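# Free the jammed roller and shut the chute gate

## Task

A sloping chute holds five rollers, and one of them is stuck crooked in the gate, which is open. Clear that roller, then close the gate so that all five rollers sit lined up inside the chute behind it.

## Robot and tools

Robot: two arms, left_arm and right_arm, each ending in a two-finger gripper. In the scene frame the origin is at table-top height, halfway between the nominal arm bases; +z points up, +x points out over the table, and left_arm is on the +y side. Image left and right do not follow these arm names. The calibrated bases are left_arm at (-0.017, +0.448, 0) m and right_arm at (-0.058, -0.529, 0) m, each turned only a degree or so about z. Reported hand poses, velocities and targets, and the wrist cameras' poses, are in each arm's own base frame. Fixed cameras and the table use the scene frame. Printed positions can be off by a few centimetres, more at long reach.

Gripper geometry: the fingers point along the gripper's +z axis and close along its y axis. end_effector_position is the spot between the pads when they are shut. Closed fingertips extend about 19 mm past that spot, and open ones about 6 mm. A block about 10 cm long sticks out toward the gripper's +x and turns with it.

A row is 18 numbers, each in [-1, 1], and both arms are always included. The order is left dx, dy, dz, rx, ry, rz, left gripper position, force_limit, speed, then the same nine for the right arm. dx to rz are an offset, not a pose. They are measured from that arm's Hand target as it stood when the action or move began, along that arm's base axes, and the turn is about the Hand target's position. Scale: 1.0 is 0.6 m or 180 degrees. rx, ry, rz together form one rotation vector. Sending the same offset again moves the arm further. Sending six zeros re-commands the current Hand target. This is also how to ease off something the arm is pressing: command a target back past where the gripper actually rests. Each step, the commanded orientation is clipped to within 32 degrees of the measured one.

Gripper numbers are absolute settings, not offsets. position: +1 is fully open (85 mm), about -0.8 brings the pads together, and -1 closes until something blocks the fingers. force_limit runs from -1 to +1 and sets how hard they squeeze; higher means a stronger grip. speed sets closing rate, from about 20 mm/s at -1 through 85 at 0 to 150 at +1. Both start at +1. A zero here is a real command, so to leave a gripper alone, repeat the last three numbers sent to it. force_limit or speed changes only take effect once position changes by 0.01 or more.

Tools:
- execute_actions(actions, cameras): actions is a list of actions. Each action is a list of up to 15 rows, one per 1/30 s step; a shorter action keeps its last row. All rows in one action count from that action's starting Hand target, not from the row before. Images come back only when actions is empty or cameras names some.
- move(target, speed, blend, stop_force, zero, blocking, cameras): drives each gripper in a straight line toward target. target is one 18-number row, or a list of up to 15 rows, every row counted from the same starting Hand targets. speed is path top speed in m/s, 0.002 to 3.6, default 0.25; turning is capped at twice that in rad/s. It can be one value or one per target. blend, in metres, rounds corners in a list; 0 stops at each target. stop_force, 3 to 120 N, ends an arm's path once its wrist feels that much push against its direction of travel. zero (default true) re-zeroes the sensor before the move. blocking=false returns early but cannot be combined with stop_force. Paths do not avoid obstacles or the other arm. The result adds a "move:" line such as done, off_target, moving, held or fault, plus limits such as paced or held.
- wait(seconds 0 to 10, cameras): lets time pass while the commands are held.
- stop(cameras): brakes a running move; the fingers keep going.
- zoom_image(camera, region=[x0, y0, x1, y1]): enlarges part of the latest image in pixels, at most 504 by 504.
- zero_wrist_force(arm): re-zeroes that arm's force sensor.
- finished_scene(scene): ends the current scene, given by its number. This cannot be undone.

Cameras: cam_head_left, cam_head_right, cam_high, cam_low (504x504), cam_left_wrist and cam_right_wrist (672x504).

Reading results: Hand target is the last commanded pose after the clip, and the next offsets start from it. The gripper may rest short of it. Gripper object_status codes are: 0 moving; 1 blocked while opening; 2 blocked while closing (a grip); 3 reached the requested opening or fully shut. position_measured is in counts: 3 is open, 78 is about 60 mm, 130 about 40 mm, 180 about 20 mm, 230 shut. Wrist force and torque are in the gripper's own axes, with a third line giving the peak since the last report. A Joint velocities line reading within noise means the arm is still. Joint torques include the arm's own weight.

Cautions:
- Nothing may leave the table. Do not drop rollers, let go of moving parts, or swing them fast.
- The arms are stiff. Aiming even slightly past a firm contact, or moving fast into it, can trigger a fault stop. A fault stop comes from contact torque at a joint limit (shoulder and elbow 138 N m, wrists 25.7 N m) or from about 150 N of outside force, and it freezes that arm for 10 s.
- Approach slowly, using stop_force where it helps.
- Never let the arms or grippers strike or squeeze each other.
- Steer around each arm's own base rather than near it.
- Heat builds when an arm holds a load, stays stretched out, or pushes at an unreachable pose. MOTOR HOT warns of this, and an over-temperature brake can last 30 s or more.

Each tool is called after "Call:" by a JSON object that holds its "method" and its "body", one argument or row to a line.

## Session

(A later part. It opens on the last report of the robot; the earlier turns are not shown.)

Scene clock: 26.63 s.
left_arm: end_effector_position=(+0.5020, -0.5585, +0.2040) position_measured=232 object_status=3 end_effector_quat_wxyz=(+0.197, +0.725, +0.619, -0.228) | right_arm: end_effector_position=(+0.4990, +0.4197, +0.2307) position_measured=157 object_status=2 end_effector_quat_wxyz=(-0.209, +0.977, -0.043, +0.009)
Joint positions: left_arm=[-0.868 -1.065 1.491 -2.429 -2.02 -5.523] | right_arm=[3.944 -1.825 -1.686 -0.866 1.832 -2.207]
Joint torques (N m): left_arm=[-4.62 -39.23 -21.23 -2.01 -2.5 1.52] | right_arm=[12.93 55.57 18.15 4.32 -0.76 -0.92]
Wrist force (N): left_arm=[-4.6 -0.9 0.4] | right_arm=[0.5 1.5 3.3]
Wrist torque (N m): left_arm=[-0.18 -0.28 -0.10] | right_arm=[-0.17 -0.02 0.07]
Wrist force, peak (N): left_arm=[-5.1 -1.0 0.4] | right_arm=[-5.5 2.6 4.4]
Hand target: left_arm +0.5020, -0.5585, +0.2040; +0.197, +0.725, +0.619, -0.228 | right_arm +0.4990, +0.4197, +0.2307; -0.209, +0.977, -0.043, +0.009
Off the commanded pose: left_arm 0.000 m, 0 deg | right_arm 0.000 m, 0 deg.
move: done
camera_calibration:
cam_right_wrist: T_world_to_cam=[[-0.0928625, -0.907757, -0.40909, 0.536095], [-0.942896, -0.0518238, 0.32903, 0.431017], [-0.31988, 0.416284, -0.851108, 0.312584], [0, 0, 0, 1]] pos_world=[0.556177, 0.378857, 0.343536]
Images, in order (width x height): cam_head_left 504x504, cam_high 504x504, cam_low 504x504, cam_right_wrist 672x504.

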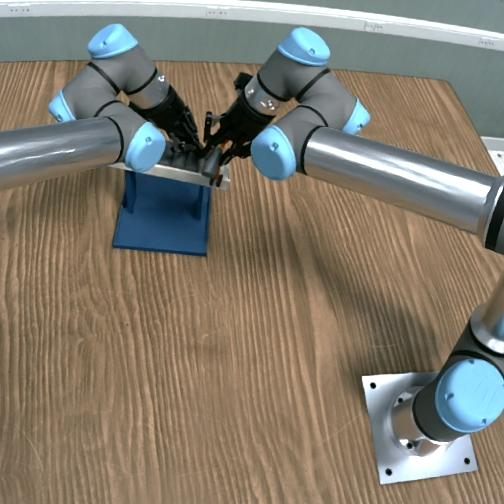

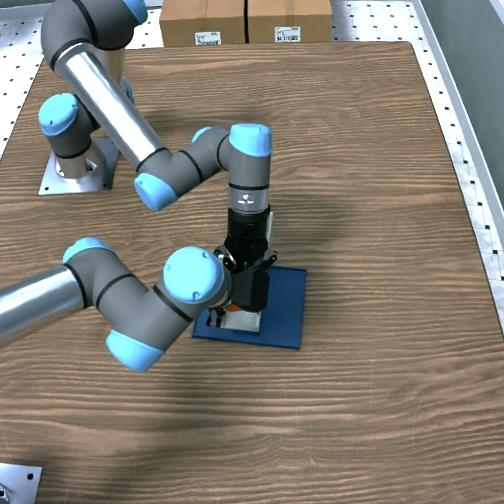

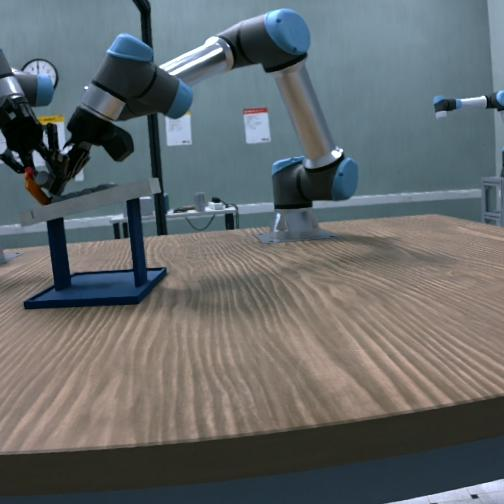

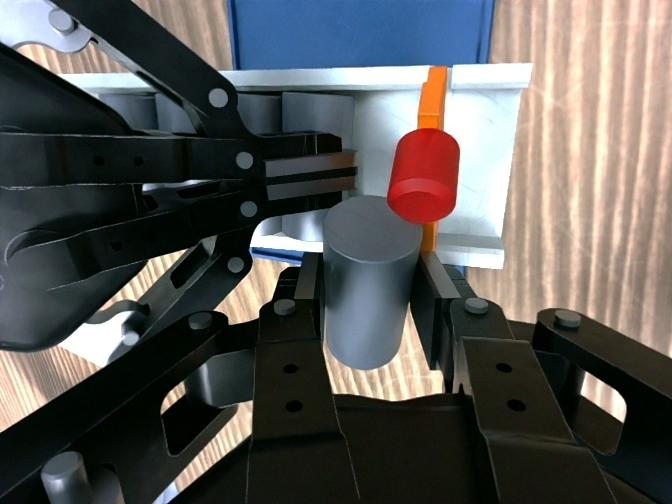

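Call:
{"method": "move", "body": {
  "target": [
    [0,0,0,0,0,0,-1,0,0,-0.01,-0.033,0.0,0,0,0,-1,-0.3,-1],
    [0,0,0,0,0,0,-1,0,0,0.055,-0.035,0.0,0,0,0,-1,-0.3,-1]
  ],
  "speed": 0.1,
  "stop_force": 10,
  "cameras": ["cam_low","cam_head_left","cam_right_wrist"]
}}

Call:
{"method": "zoom_image", "body": {
  "camera": "cam_low",
  "region": [0, 120, 120, 240]
}}

Scene clock: 28.57 s.
left_arm: end_effector_position=(+0.5020, -0.5585, +0.2040) position_measured=232 object_status=3 end_effector_quat_wxyz=(+0.197, +0.725, +0.619, -0.228) | right_arm: end_effector_position=(+0.5172, +0.3990, +0.2307) position_measured=157 object_status=2 end_effector_quat_wxyz=(-0.209, +0.977, -0.043, +0.009)
Joint positions: left_arm=[-0.868 -1.065 1.491 -2.429 -2.02 -5.523] | right_arm=[3.896 -1.834 -1.671 -0.884 1.847 -2.254]
Joint torques (N m): left_arm=[-4.14 -36.98 -20.13 -1.78 -2.96 1.63] | right_arm=[-12.38 27.36 41.05 2.65 2.12 -0.72]
Wrist force (N): left_arm=[-4.9 -0.8 0.8] | right_arm=[0.5 1.9 3.3]
Wrist torque (N m): left_arm=[-0.17 -0.22 -0.10] | right_arm=[-0.13 -0.01 0.12]
Wrist force, peak (N): left_arm=[-5.0 -0.8 0.5] | right_arm=[-14.5 4.6 14.2]
Hand target: left_arm +0.5020, -0.5585, +0.2040; +0.197, +0.725, +0.619, -0.228 | right_arm +0.5172, +0.3990, +0.2307; -0.209, +0.977, -0.043, +0.009 (not the last commanded pose)
Off the commanded pose: left_arm 0.000 m, 0 deg | right_arm 0.015 m, 0 deg.
move: contact (right_arm); path passed 1 of 2 targets
camera_calibration:
cam_right_wrist: T_world_to_cam=[[-0.0929541, -0.9077, -0.409194, 0.51893], [-0.942913, -0.0517517, 0.328994, 0.447129], [-0.319805, 0.416416, -0.851072, 0.326877], [0, 0, 0, 1]] pos_world=[0.574377, 0.358056, 0.343436]
Images, in order (width x height): cam_head_left 504x504, cam_low 504x504, cam_right_wrist 672x504.

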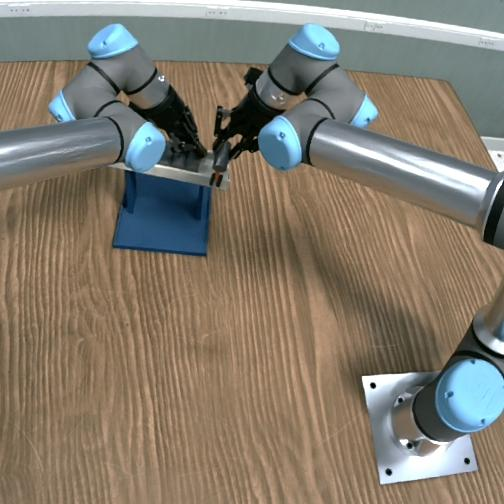

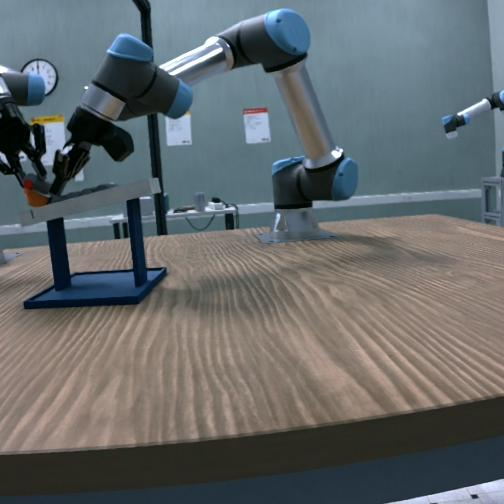

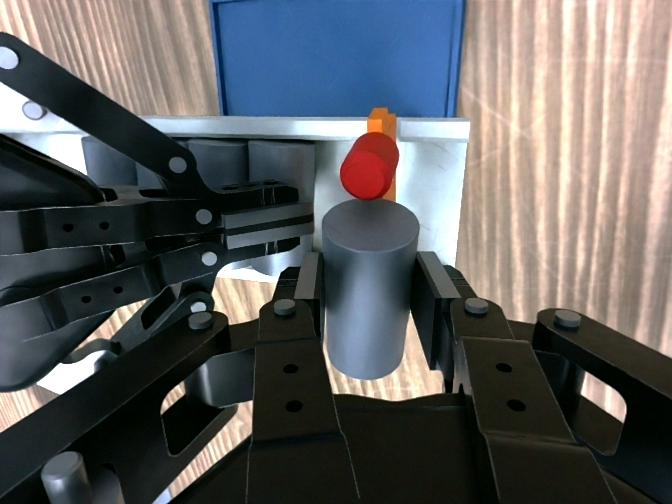

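Scaled by 4.200.

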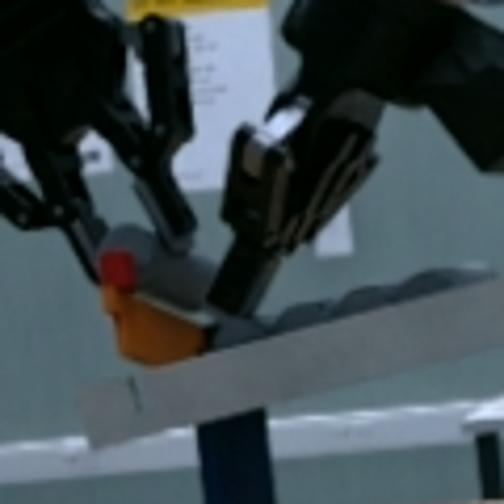

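Call:
{"method": "move", "body": {
  "target": [0,0,0,0,0,0,-1,0,0,-0.01,-0.04,0.11,0,0,0,-1,-0.3,-1],
  "speed": 0.15,
  "cameras": ["cam_head_left","cam_right_wrist"]
}}

Call:
{"method": "zoom_image", "body": {
  "camera": "cam_right_wrist",
  "region": [250, 60, 490, 270]
}}

Scene clock: 29.83 s.
left_arm: end_effector_position=(+0.5020, -0.5585, +0.2040) position_measured=232 object_status=3 end_effector_quat_wxyz=(+0.197, +0.725, +0.619, -0.228) | right_arm: end_effector_position=(+0.5113, +0.3750, +0.2968) position_measured=157 object_status=2 end_effector_quat_wxyz=(-0.209, +0.977, -0.043, +0.009)
Joint positions: left_arm=[-0.868 -1.065 1.491 -2.429 -2.02 -5.523] | right_arm=[3.871 -1.75 -1.599 -1.047 1.855 -2.278]
Joint torques (N m): left_arm=[-6.65 -33.45 -16.32 -1.92 -2.98 1.61] | right_arm=[12.34 29.55 17.76 2.97 -0.83 1.4]
Wrist force (N): left_arm=[-4.7 -0.3 0.3] | right_arm=[0.7 2.2 3.9]
Wrist torque (N m): left_arm=[-0.10 -0.27 -0.10] | right_arm=[-0.08 -0.01 0.17]
Wrist force, peak (N): left_arm=[-4.8 -0.8 0.5] | right_arm=[0.5 2.0 6.7]
Hand target: left_arm +0.5020, -0.5585, +0.2040; +0.197, +0.725, +0.619, -0.228 | right_arm +0.5112, +0.3750, +0.2967; -0.209, +0.977, -0.043, +0.009
Off the commanded pose: left_arm 0.000 m, 0 deg | right_arm 0.000 m, 0 deg.
move: done
camera_calibration:
cam_right_wrist: T_world_to_cam=[[-0.0930528, -0.907623, -0.409343, 0.523736], [-0.942942, -0.0516719, 0.328922, 0.418597], [-0.319688, 0.416594, -0.851028, 0.391097], [0, 0, 0, 1]] pos_world=[0.568477, 0.334055, 0.409537]
Images, in order (width x height): cam_head_left 504x504, cam_right_wrist 672x504.

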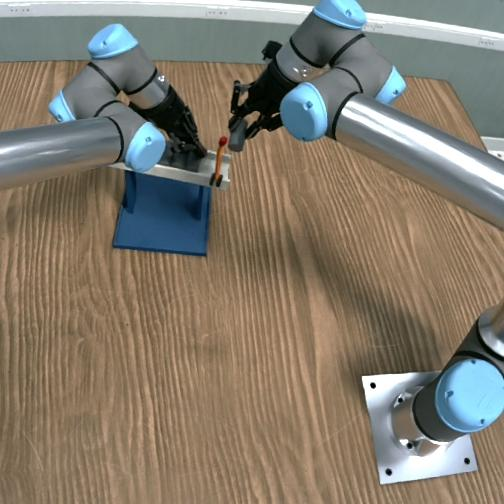

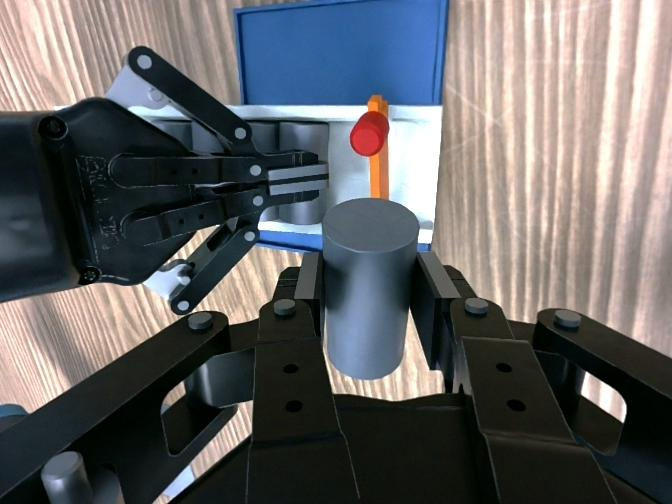

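Scaled by 2.100.

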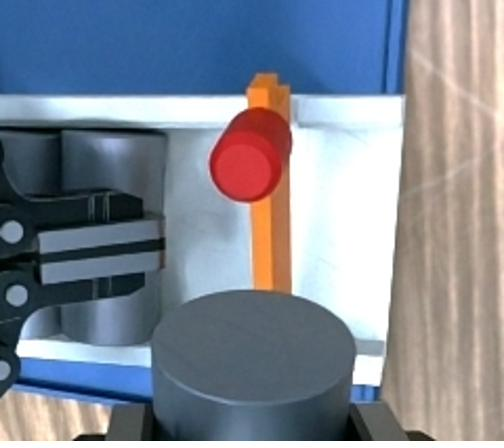

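Call:
{"method": "move", "body": {
  "target": [
    [-0.0034,-0.02,-0.004,0,0,0,-1,0,0,0,0,0,0,0,0,-1,-0.3,-1],
    [-0.0034,-0.02,0.04,0,0,0,-1,0,0,0,0,0,0,0,0,-1,-0.3,-1]
  ],
  "speed": 0.05
}}

Call:
{"method": "move", "body": {
  "target": [
    [0,0.15,0.2,0,0,0,-1,0,0,0,0.02,0.03,0,0,0,-1,-0.3,-1],
    [-0.05,0.6,0.36,0,0,0,-1,0,0,0.053,0.317,-0.07,-0.0705,0.0866,0.022,-1,-0.3,-1]
  ],
  "speed": 0.35,
  "blend": [0.04,0],
  "cameras": ["cam_high","cam_low","cam_head_left","cam_right_wrist"]
}}

Call:
{"method": "zoom_image", "body": {
  "camera": "cam_right_wrist",
  "region": [120, 90, 500, 390]
}}

Call:
{"method": "zoom_image", "body": {
  "camera": "cam_low",
  "region": [0, 120, 180, 240]
}}

Scene clock: 32.63 s.
left_arm: end_effector_position=(+0.5000, -0.5705, +0.2284) position_measured=232 object_status=3 end_effector_quat_wxyz=(+0.197, +0.725, +0.619, -0.228) end_effector_velocity=(+0.000, +0.000, -0.001) end_effector_angular_velocity=(-0.001, -0.002, +0.001) | right_arm: end_effector_position=(+0.5112, +0.3750, +0.2967) position_measured=157 object_status=2 end_effector_quat_wxyz=(-0.209, +0.977, -0.043, +0.009)
Joint positions: left_arm=[-0.882 -1.073 1.438 -2.374 -2.014 -5.537] | right_arm=[3.871 -1.75 -1.599 -1.047 1.855 -2.278]
Joint velocities: left_arm=[0 0.001 0.003 -0.006 0.001 0] | right_arm=[within noise]
Joint torques (N m): left_arm=[7.65 -31.32 -12.18 -5.04 -3.32 1.7] | right_arm=[13.43 24.12 15.37 2.85 -0.69 1.36]
Wrist force (N): left_arm=[-2.9 -0.9 0.1] | right_arm=[0.7 2.1 3.4]
Wrist torque (N m): left_arm=[-0.19 -0.27 -0.06] | right_arm=[-0.09 -0.01 0.16]
Wrist force, peak (N): left_arm=[-5.1 -0.7 0.2] | right_arm=[0.9 2.1 4.1]
Hand target: left_arm +0.4999, -0.5705, +0.2280; +0.197, +0.725, +0.619, -0.228 | right_arm +0.5112, +0.3750, +0.2967; -0.209, +0.977, -0.043, +0.009
Off the commanded pose: left_arm 0.000 m, 0 deg | right_arm 0.000 m, 0 deg.
move: done

Scene clock: 34.47 s.
left_arm: end_effector_position=(+0.4700, -0.2106, +0.4440) position_measured=232 object_status=3 end_effector_quat_wxyz=(+0.197, +0.725, +0.619, -0.228) | right_arm: end_effector_position=(+0.5429, +0.5652, +0.2547) position_measured=157 object_status=2 end_effector_quat_wxyz=(-0.093, +0.987, -0.036, -0.126)
Joint positions: left_arm=[-0.402 -1.592 1.465 -1.616 -2.162 -5.009] | right_arm=[4.016 -2.331 -0.735 -1.654 1.885 -2.195]
Joint torques (N m): left_arm=[6.56 -29.68 -13.86 -1.45 1.55 1.95] | right_arm=[-11.3 53.59 42.39 2.39 -0.5 1.36]
Wrist force (N): left_arm=[-3.1 -0.8 0.5] | right_arm=[1.7 0.7 3.5]
Wrist torque (N m): left_arm=[-0.15 -0.23 -0.05] | right_arm=[-0.16 0.04 0.37]
Wrist force, peak (N): left_arm=[-3.3 -0.2 4.3] | right_arm=[2.3 -1.8 5.0]
Hand target: left_arm +0.4699, -0.2105, +0.4440; +0.197, +0.725, +0.619, -0.228 | right_arm +0.5430, +0.5652, +0.2547; -0.093, +0.987, -0.036, -0.126
Off the commanded pose: left_arm 0.000 m, 0 deg | right_arm 0.000 m, 0 deg.
move: done
camera_calibration:
cam_right_wrist: T_world_to_cam=[[-0.106664, -0.97956, -0.17054, 0.669302], [-0.816018, -0.0117566, 0.577907, 0.317147], [-0.5681, 0.200806, -0.798085, 0.529535], [0, 0, 0, 1]] pos_world=[0.631017, 0.553017, 0.353475]
Images, in order (width x height): cam_head_left 504x504, cam_high 504x504, cam_low 504x504, cam_right_wrist 672x504.

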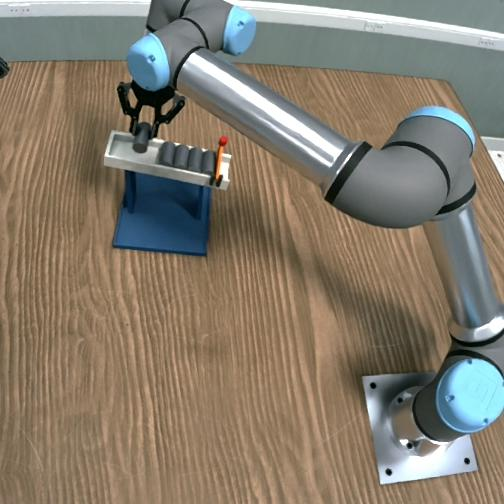

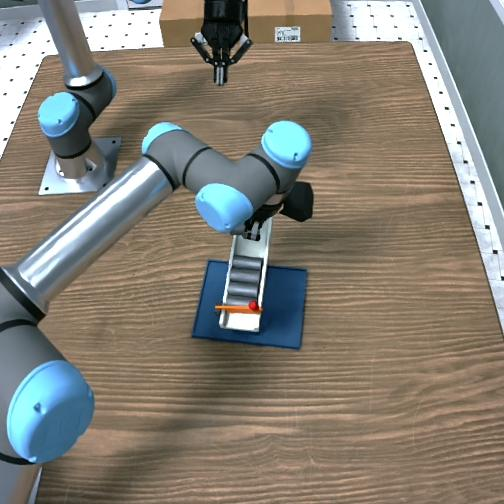

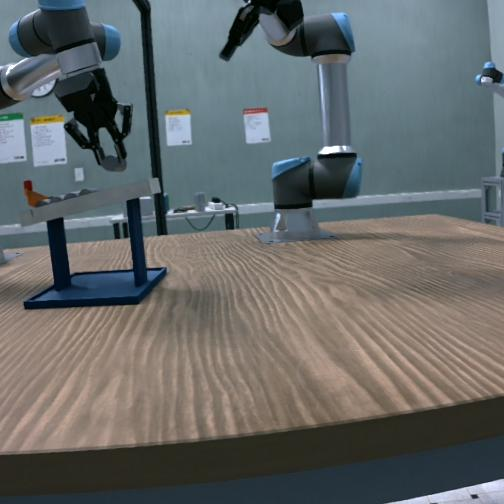

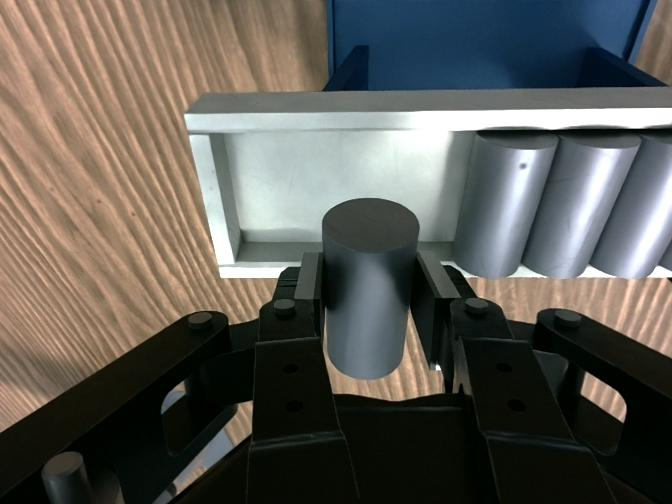

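Scaled by 1.326.

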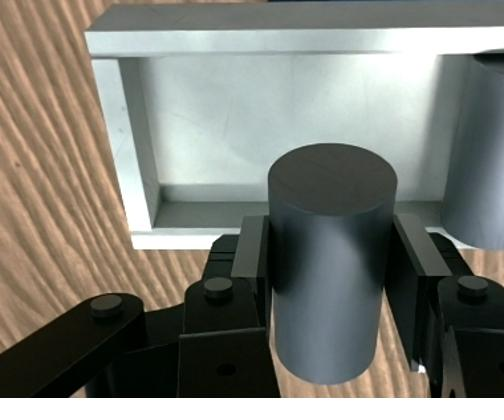

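Scaled by 2.800.

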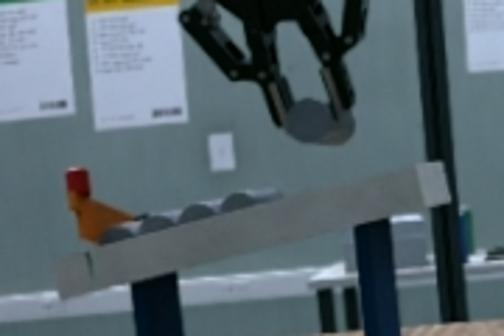

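Call:
{"method": "execute_actions", "body": {
  "actions": []
}}

Call:
{"method": "zoom_image", "body": {
  "camera": "cam_right_wrist",
  "region": [200, 80, 620, 460]
}}

Call:
{"method": "zoom_image", "body": {
  "camera": "cam_low",
  "region": [100, 100, 400, 400]
}}

Scene clock: 35.50 s.
left_arm: end_effector_position=(+0.4699, -0.2105, +0.4440) position_measured=232 object_status=3 end_effector_quat_wxyz=(+0.197, +0.725, +0.619, -0.228) | right_arm: end_effector_position=(+0.5430, +0.5652, +0.2547) position_measured=157 object_status=2 end_effector_quat_wxyz=(-0.093, +0.987, -0.036, -0.126)
Joint positions: left_arm=[-0.402 -1.592 1.465 -1.616 -2.162 -5.009] | right_arm=[4.016 -2.331 -0.735 -1.654 1.884 -2.195]
Joint velocities: within noise
Joint torques (N m): left_arm=[7.31 -33.99 -13.33 -1.23 1.58 1.96] | right_arm=[-11.64 48.58 42.78 2.06 -0.56 1.19]
Wrist force (N): left_arm=[-3.0 -0.9 0.2] | right_arm=[1.9 0.5 3.5]
Wrist torque (N m): left_arm=[-0.15 -0.24 -0.05] | right_arm=[-0.18 0.01 0.36]
Wrist force, peak (N): left_arm=[-3.3 -1.1 0.1] | right_arm=[1.6 0.5 3.8]
Hand target: left_arm +0.4699, -0.2105, +0.4440; +0.197, +0.725, +0.619, -0.228 | right_arm +0.5430, +0.5652, +0.2547; -0.093, +0.987, -0.036, -0.126
Tool commands: left_gripper/position=-1.0 left_gripper/force_limit=+0.0 left_gripper/speed=+0.0 right_gripper/position=-1.0 right_gripper/force_limit=-0.3 right_gripper/speed=-1.0
Off the commanded pose: left_arm 0.000 m, 0 deg | right_arm 0.000 m, 0 deg.
camera_calibration:
cam_left_wrist: T_world_to_cam=[[0.988862, -0.144406, 0.0360346, -0.506271], [-0.112565, -0.567245, 0.81582, -0.407653], [-0.097369, -0.81079, -0.577182, 0.26253], [0, 0, 0, 1]] pos_world=[0.480307, -0.0914915, 0.502342]
cam_right_wrist: T_world_to_cam=[[-0.106744, -0.979562, -0.170484, 0.669344], [-0.816007, -0.011661, 0.577925, 0.317163], [-0.568101, 0.200806, -0.798084, 0.529592], [0, 0, 0, 1]] pos_world=[0.631117, 0.553017, 0.353475]

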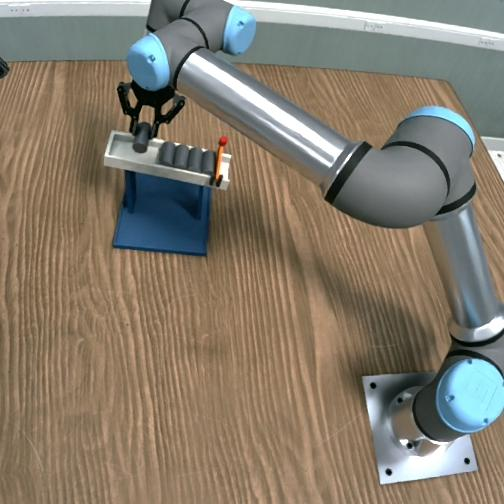

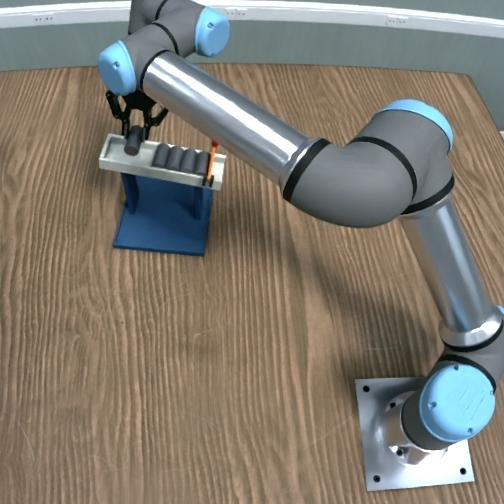

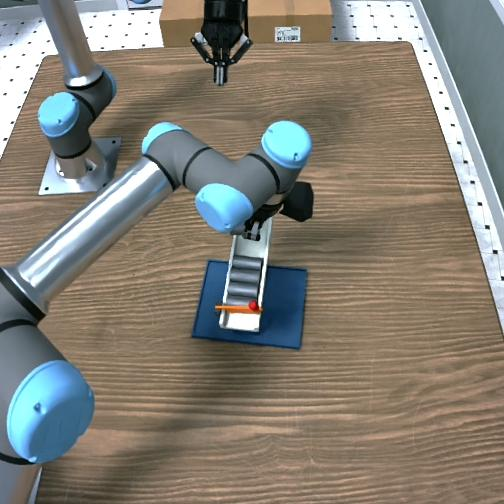

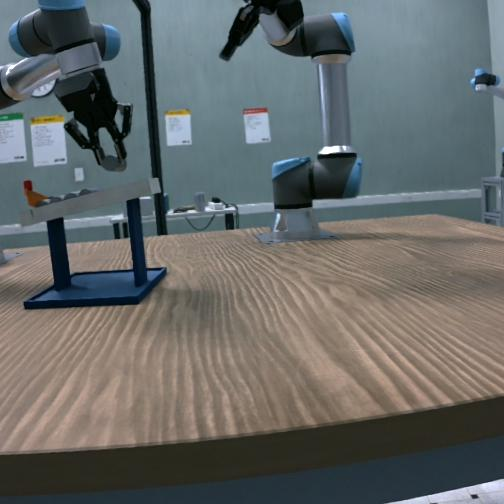

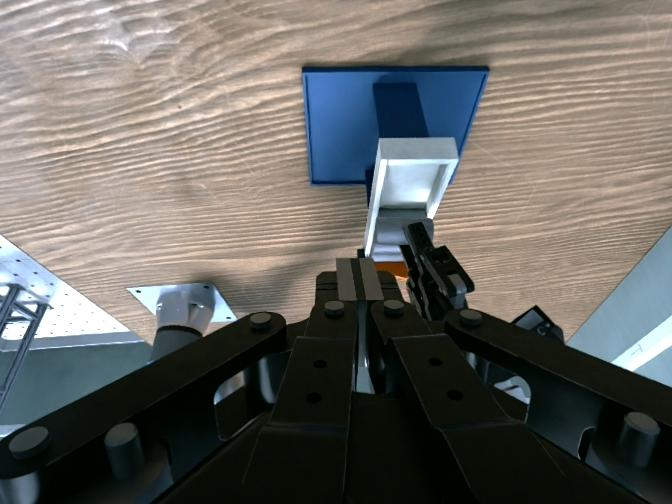

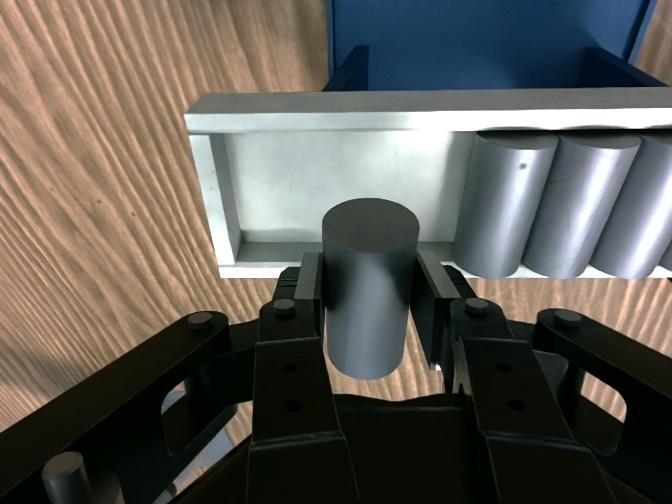

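Scaled by 1.200.

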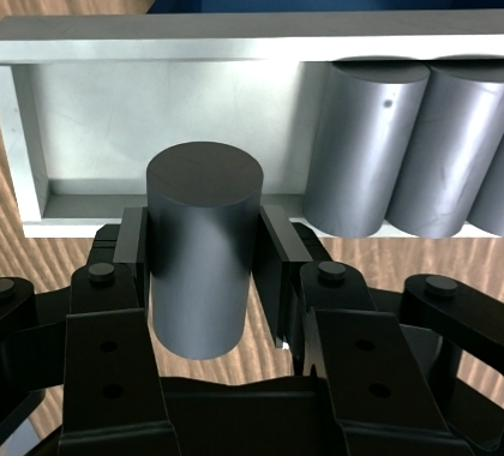

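Scaled by 1.680.

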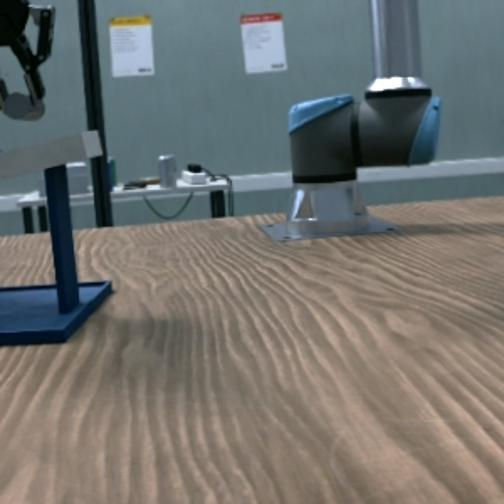

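Call:
{"method": "zoom_image", "body": {
  "camera": "cam_right_wrist",
  "region": [300, 180, 500, 400]
}}

Call:
{"method": "zoom_image", "body": {
  "camera": "cam_right_wrist",
  "region": [420, 110, 600, 300]
}}

Scaled by 2.291.

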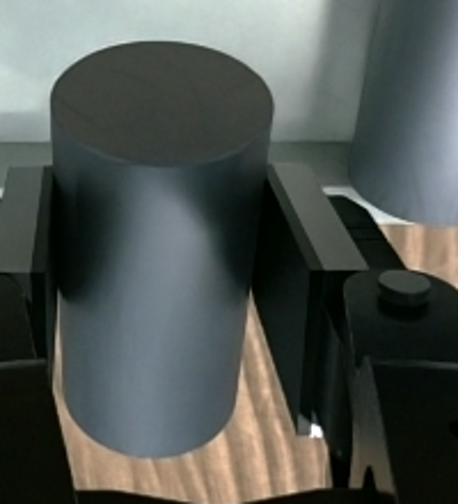

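Scaled by 2.653.

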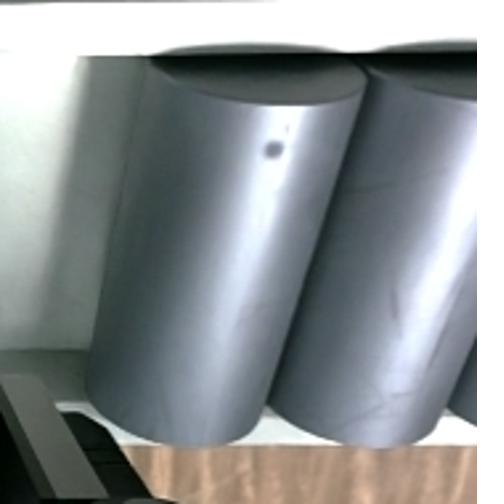

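Call:
{"method": "move", "body": {
  "target": [0,0,0,0,0,0,-1,0,0,0.0083,0,-0.0478,0,0.0167,0,-1,-0.3,-1],
  "speed": 0.08,
  "stop_force": 8,
  "cameras": ["cam_right_wrist","cam_low"]
}}

Call:
{"method": "zoom_image", "body": {
  "camera": "cam_right_wrist",
  "region": [260, 100, 600, 400]
}}

Scene clock: 39.47 s.
left_arm: end_effector_position=(+0.4699, -0.2105, +0.4440) position_measured=232 object_status=3 end_effector_quat_wxyz=(+0.197, +0.725, +0.619, -0.228) | right_arm: end_effector_position=(+0.5480, +0.5652, +0.2260) position_measured=157 object_status=2 end_effector_quat_wxyz=(-0.092, +0.983, -0.039, -0.152)
Joint positions: left_arm=[-0.402 -1.592 1.465 -1.616 -2.162 -5.009] | right_arm=[3.999 -2.375 -0.731 -1.655 1.924 -2.214]
Joint torques (N m): left_arm=[7.74 -33.39 -15.64 -1.43 1.71 1.83] | right_arm=[13.94 79.11 15.65 3.14 1.15 1.25]
Wrist force (N): left_arm=[-3.2 -0.8 0.2] | right_arm=[1.5 0.5 3.4]
Wrist torque (N m): left_arm=[-0.16 -0.22 -0.06] | right_arm=[-0.17 0.12 0.36]
Wrist force, peak (N): left_arm=[-3.5 -0.7 -0.1] | right_arm=[2.8 0.6 4.6]
Hand target: left_arm +0.4699, -0.2105, +0.4440; +0.197, +0.725, +0.619, -0.228 | right_arm +0.5480, +0.5652, +0.2260; -0.092, +0.983, -0.039, -0.152
Off the commanded pose: left_arm 0.000 m, 0 deg | right_arm 0.000 m, 0 deg.
move: done
camera_calibration:
cam_right_wrist: T_world_to_cam=[[-0.115536, -0.979561, -0.164655, 0.66848], [-0.784589, -0.0116604, 0.619906, 0.311185], [-0.609156, 0.200808, -0.767206, 0.525024], [0, 0, 0, 1]] pos_world=[0.641207, 0.553017, 0.319964]
Images, in order (width x height): cam_low 504x504, cam_right_wrist 672x504.

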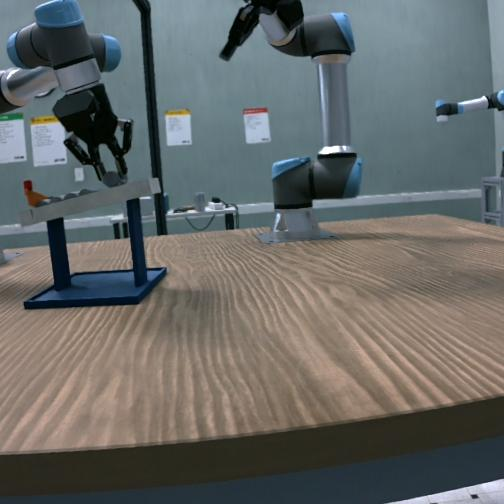

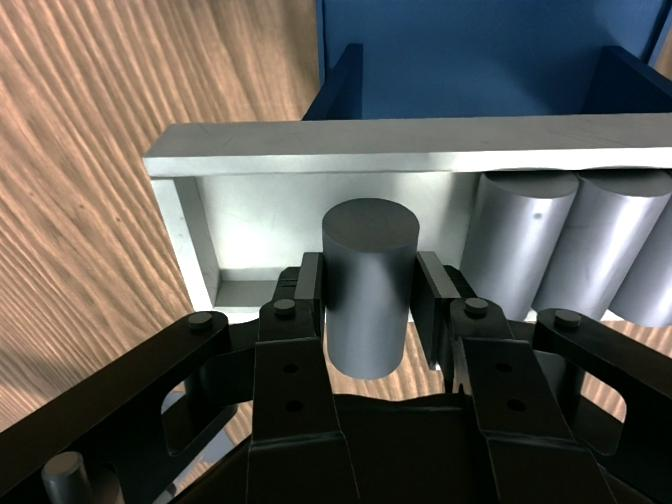

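Scaled by 1.482.

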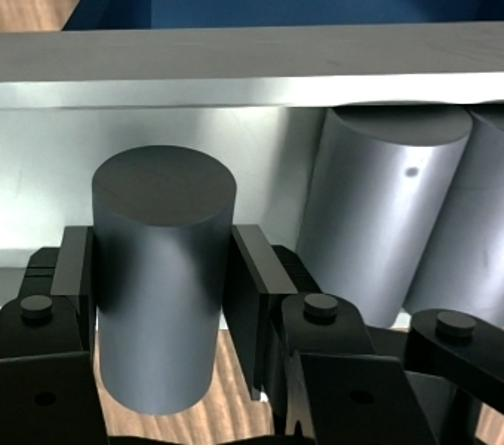

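Call:
{"method": "move", "body": {
  "target": [0,0,0,0,0,0,-1,0,0,0,0,-0.035,0,0,0,-1,-0.3,-1],
  "speed": 0.03,
  "stop_force": 5,
  "cameras": ["cam_right_wrist","cam_low"]
}}

Call:
{"method": "zoom_image", "body": {
  "camera": "cam_low",
  "region": [10, 130, 170, 250]
}}

Call:
{"method": "zoom_image", "body": {
  "camera": "cam_right_wrist",
  "region": [260, 100, 600, 400]
}}

Scene clock: 43.27 s.
left_arm: end_effector_position=(+0.4699, -0.2105, +0.4440) position_measured=232 object_status=3 end_effector_quat_wxyz=(+0.197, +0.725, +0.619, -0.228) | right_arm: end_effector_position=(+0.5480, +0.5652, +0.2158) position_measured=157 object_status=2 end_effector_quat_wxyz=(-0.092, +0.983, -0.039, -0.152)
Joint positions: left_arm=[-0.402 -1.592 1.465 -1.616 -2.162 -5.009] | right_arm=[3.999 -2.374 -0.758 -1.628 1.924 -2.214]
Joint torques (N m): left_arm=[6.71 -32.71 -17.3 -1.27 1.46 1.91] | right_arm=[12.63 61.52 30.53 4.23 1.63 -0.16]
Wrist force (N): left_arm=[-3.0 -0.7 0.2] | right_arm=[1.8 0.8 3.4]
Wrist torque (N m): left_arm=[-0.14 -0.25 -0.06] | right_arm=[-0.14 0.05 0.35]
Wrist force, peak (N): left_arm=[-3.5 -1.1 0.2] | right_arm=[2.2 0.7 3.7]
Hand target: left_arm +0.4699, -0.2105, +0.4440; +0.197, +0.725, +0.619, -0.228 | right_arm +0.5480, +0.5652, +0.2157; -0.092, +0.983, -0.039, -0.152 (not the last commanded pose)
Off the commanded pose: left_arm 0.000 m, 0 deg | right_arm 0.011 m, 0 deg.
move: contact (right_arm)
camera_calibration:
cam_right_wrist: T_world_to_cam=[[-0.115536, -0.979561, -0.164655, 0.666801], [-0.784589, -0.0116604, 0.619906, 0.317508], [-0.609156, 0.200808, -0.767206, 0.517198], [0, 0, 0, 1]] pos_world=[0.641207, 0.553017, 0.309764]
Images, in order (width x height): cam_low 504x504, cam_right_wrist 672x504.

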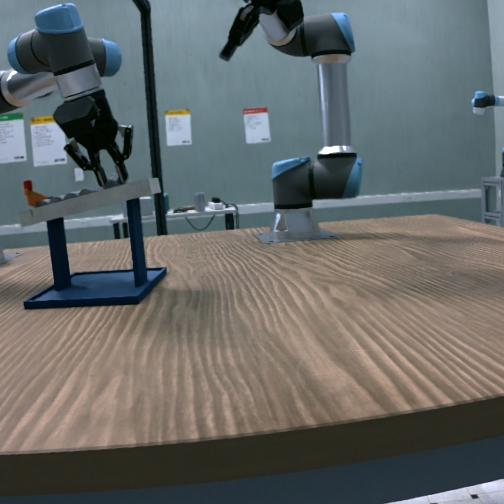

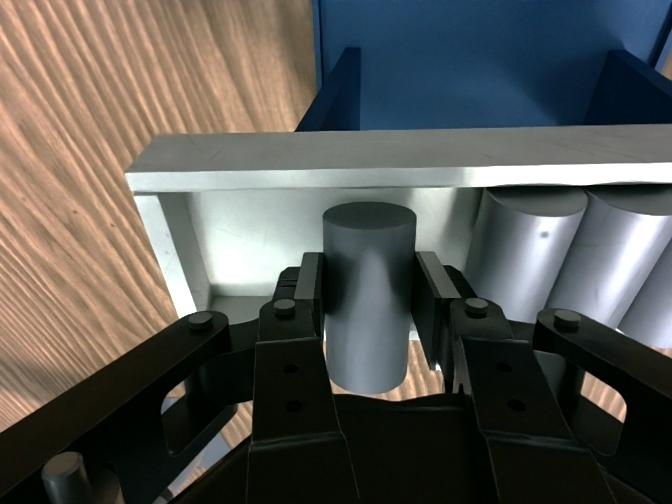

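Scaled by 3.150.

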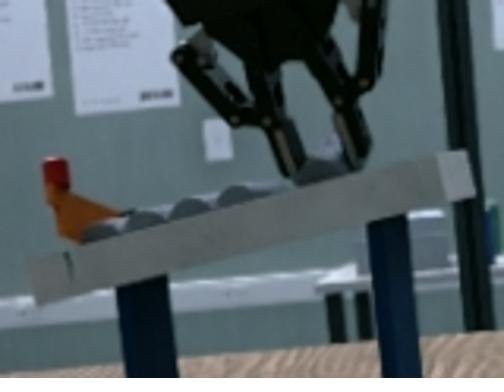

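Scaled by 1.482.

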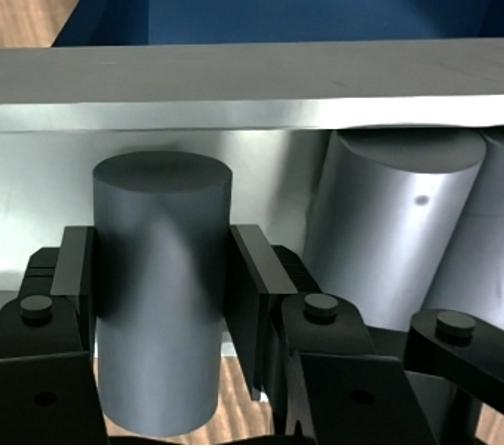

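Call:
{"method": "move", "body": {
  "target": [
    [0,0,0,0,0,0,-1,0,0,0,0,0.02,0,0,0,-1,-0.3,-1],
    [0,0,0,0,0,0,-1,0,0,0,0,0.02,0,-0.0917,0,-1,-0.3,-1]
  ],
  "speed": 0.15,
  "cameras": ["cam_right_wrist"]
}}

Call:
{"method": "zoom_image", "body": {
  "camera": "cam_right_wrist",
  "region": [260, 60, 600, 400]
}}

Scene clock: 45.97 s.
left_arm: end_effector_position=(+0.4699, -0.2105, +0.4440) position_measured=232 object_status=3 end_effector_quat_wxyz=(+0.197, +0.725, +0.619, -0.228) | right_arm: end_effector_position=(+0.5478, +0.5653, +0.2278) position_measured=157 object_status=2 end_effector_quat_wxyz=(-0.096, +0.995, -0.025, -0.009)
Joint positions: left_arm=[-0.402 -1.592 1.465 -1.616 -2.162 -5.009] | right_arm=[4.071 -2.211 -1.027 -1.326 1.697 -2.152]
Joint torques (N m): left_arm=[7.35 -29.78 -17.9 -1.45 1.01 1.92] | right_arm=[-11.53 45.59 36.65 3.96 -1.14 -1.14]
Wrist force (N): left_arm=[-2.7 -1.3 0.2] | right_arm=[0.3 0.6 2.7]
Wrist torque (N m): left_arm=[-0.23 -0.29 -0.06] | right_arm=[-0.21 0.07 0.17]
Wrist force, peak (N): left_arm=[-3.4 -0.7 0.2] | right_arm=[2.1 1.1 4.0]
Hand target: left_arm +0.4699, -0.2105, +0.4440; +0.197, +0.725, +0.619, -0.228 | right_arm +0.5480, +0.5652, +0.2277; -0.096, +0.995, -0.025, -0.009
Off the commanded pose: left_arm 0.000 m, 0 deg | right_arm 0.000 m, 0 deg.
move: done
camera_calibration:
cam_right_wrist: T_world_to_cam=[[-0.0639873, -0.97954, -0.190808, 0.646587], [-0.928283, -0.0117638, 0.371689, 0.445201], [-0.366329, 0.200907, -0.908537, 0.425461], [0, 0, 0, 1]] pos_world=[0.610504, 0.553116, 0.344445]
Images, in order (width x height): cam_right_wrist 672x504.

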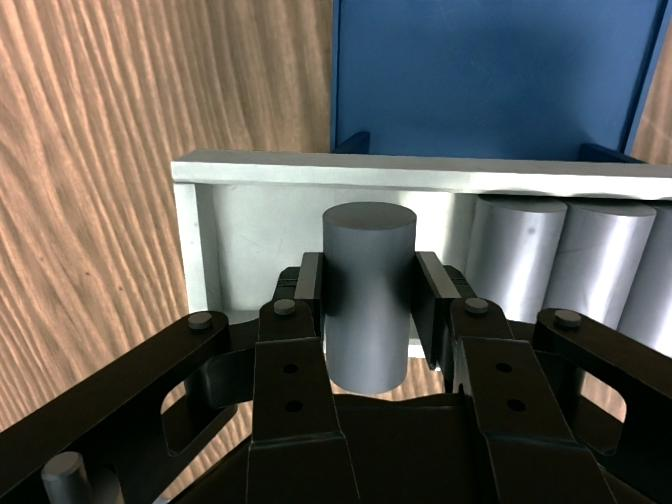

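Scaled by 1.482.

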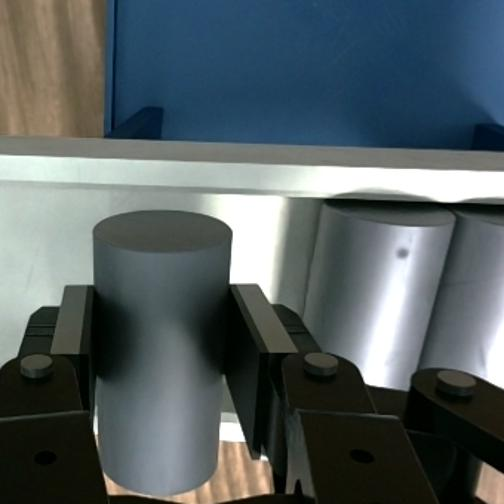

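Call:
{"method": "move", "body": {
  "target": [
    [0,0,0,0,0,0,-1,0,0,0.005,0,0,0,0,0,-1,-0.3,-1],
    [0,0,0,0,0,0,-1,0,0,0.005,0,-0.037,0,0,0,-1,-0.3,-1]
  ],
  "speed": 0.03,
  "stop_force": 5,
  "cameras": ["cam_right_wrist","cam_low"]
}}

Call:
{"method": "zoom_image", "body": {
  "camera": "cam_low",
  "region": [10, 130, 170, 250]
}}

Call:
{"method": "zoom_image", "body": {
  "camera": "cam_right_wrist",
  "region": [260, 100, 600, 440]
}}

Scene clock: 49.00 s.
left_arm: end_effector_position=(+0.4699, -0.2105, +0.4440) position_measured=232 object_status=3 end_effector_quat_wxyz=(+0.197, +0.725, +0.619, -0.228) | right_arm: end_effector_position=(+0.5512, +0.5651, +0.2227) position_measured=157 object_status=2 end_effector_quat_wxyz=(-0.097, +0.995, -0.025, -0.009)
Joint positions: left_arm=[-0.402 -1.592 1.465 -1.616 -2.162 -5.009] | right_arm=[4.068 -2.219 -1.027 -1.318 1.697 -2.155]
Joint torques (N m): left_arm=[5.48 -29.95 -20.77 -1.31 0.56 1.62] | right_arm=[-12.58 72.81 19.02 4.55 1.41 -0.96]
Wrist force (N): left_arm=[-2.8 -1.0 0.3] | right_arm=[0.6 0.8 3.4]
Wrist torque (N m): left_arm=[-0.18 -0.27 -0.05] | right_arm=[-0.18 0.02 0.29]
Wrist force, peak (N): left_arm=[-3.4 -0.8 0.1] | right_arm=[-15.4 -1.1 -6.2]
Hand target: left_arm +0.4699, -0.2105, +0.4440; +0.197, +0.725, +0.619, -0.228 | right_arm +0.5511, +0.5651, +0.2227; -0.096, +0.995, -0.025, -0.009 (not the last commanded pose)
Off the commanded pose: left_arm 0.000 m, 0 deg | right_arm 0.017 m, 0 deg.
move: contact (right_arm); path passed 1 of 2 targets
camera_calibration:
cam_right_wrist: T_world_to_cam=[[-0.0640702, -0.979522, -0.190872, 0.645672], [-0.928361, -0.0116667, 0.371496, 0.450254], [-0.366116, 0.201, -0.908603, 0.421826], [0, 0, 0, 1]] pos_world=[0.613804, 0.552916, 0.339245]
Images, in order (width x height): cam_low 504x504, cam_right_wrist 672x504.

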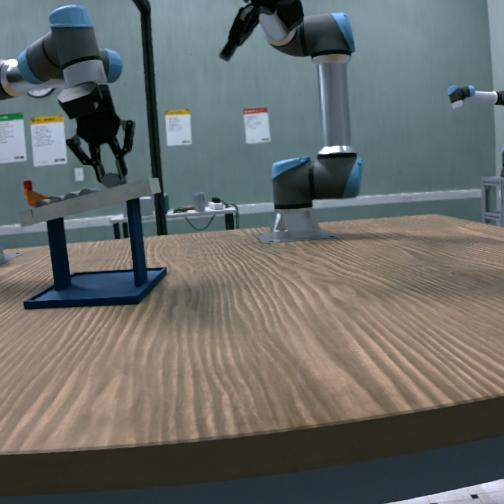

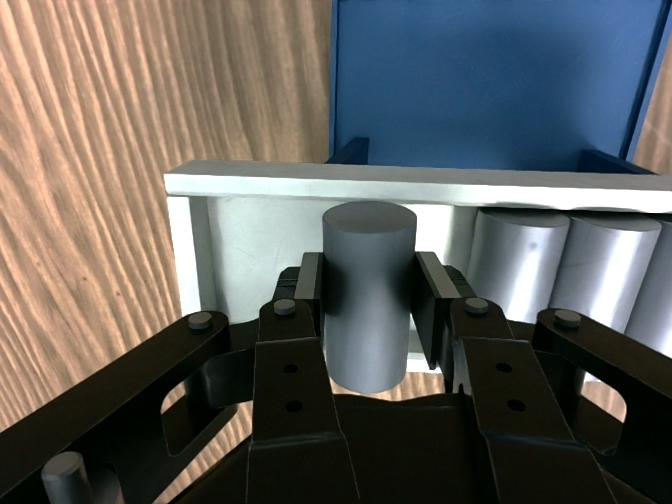

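Scaled by 3.150.

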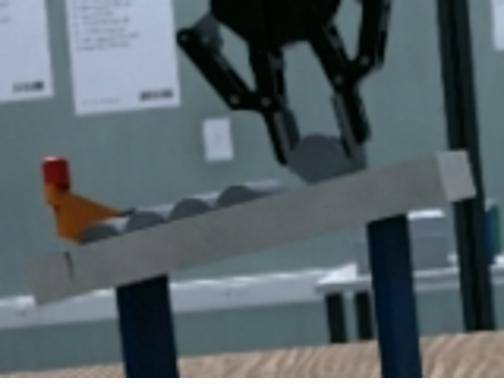

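Scaled by 1.482.

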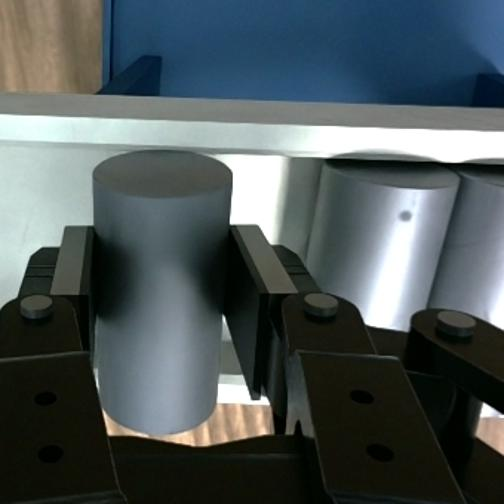

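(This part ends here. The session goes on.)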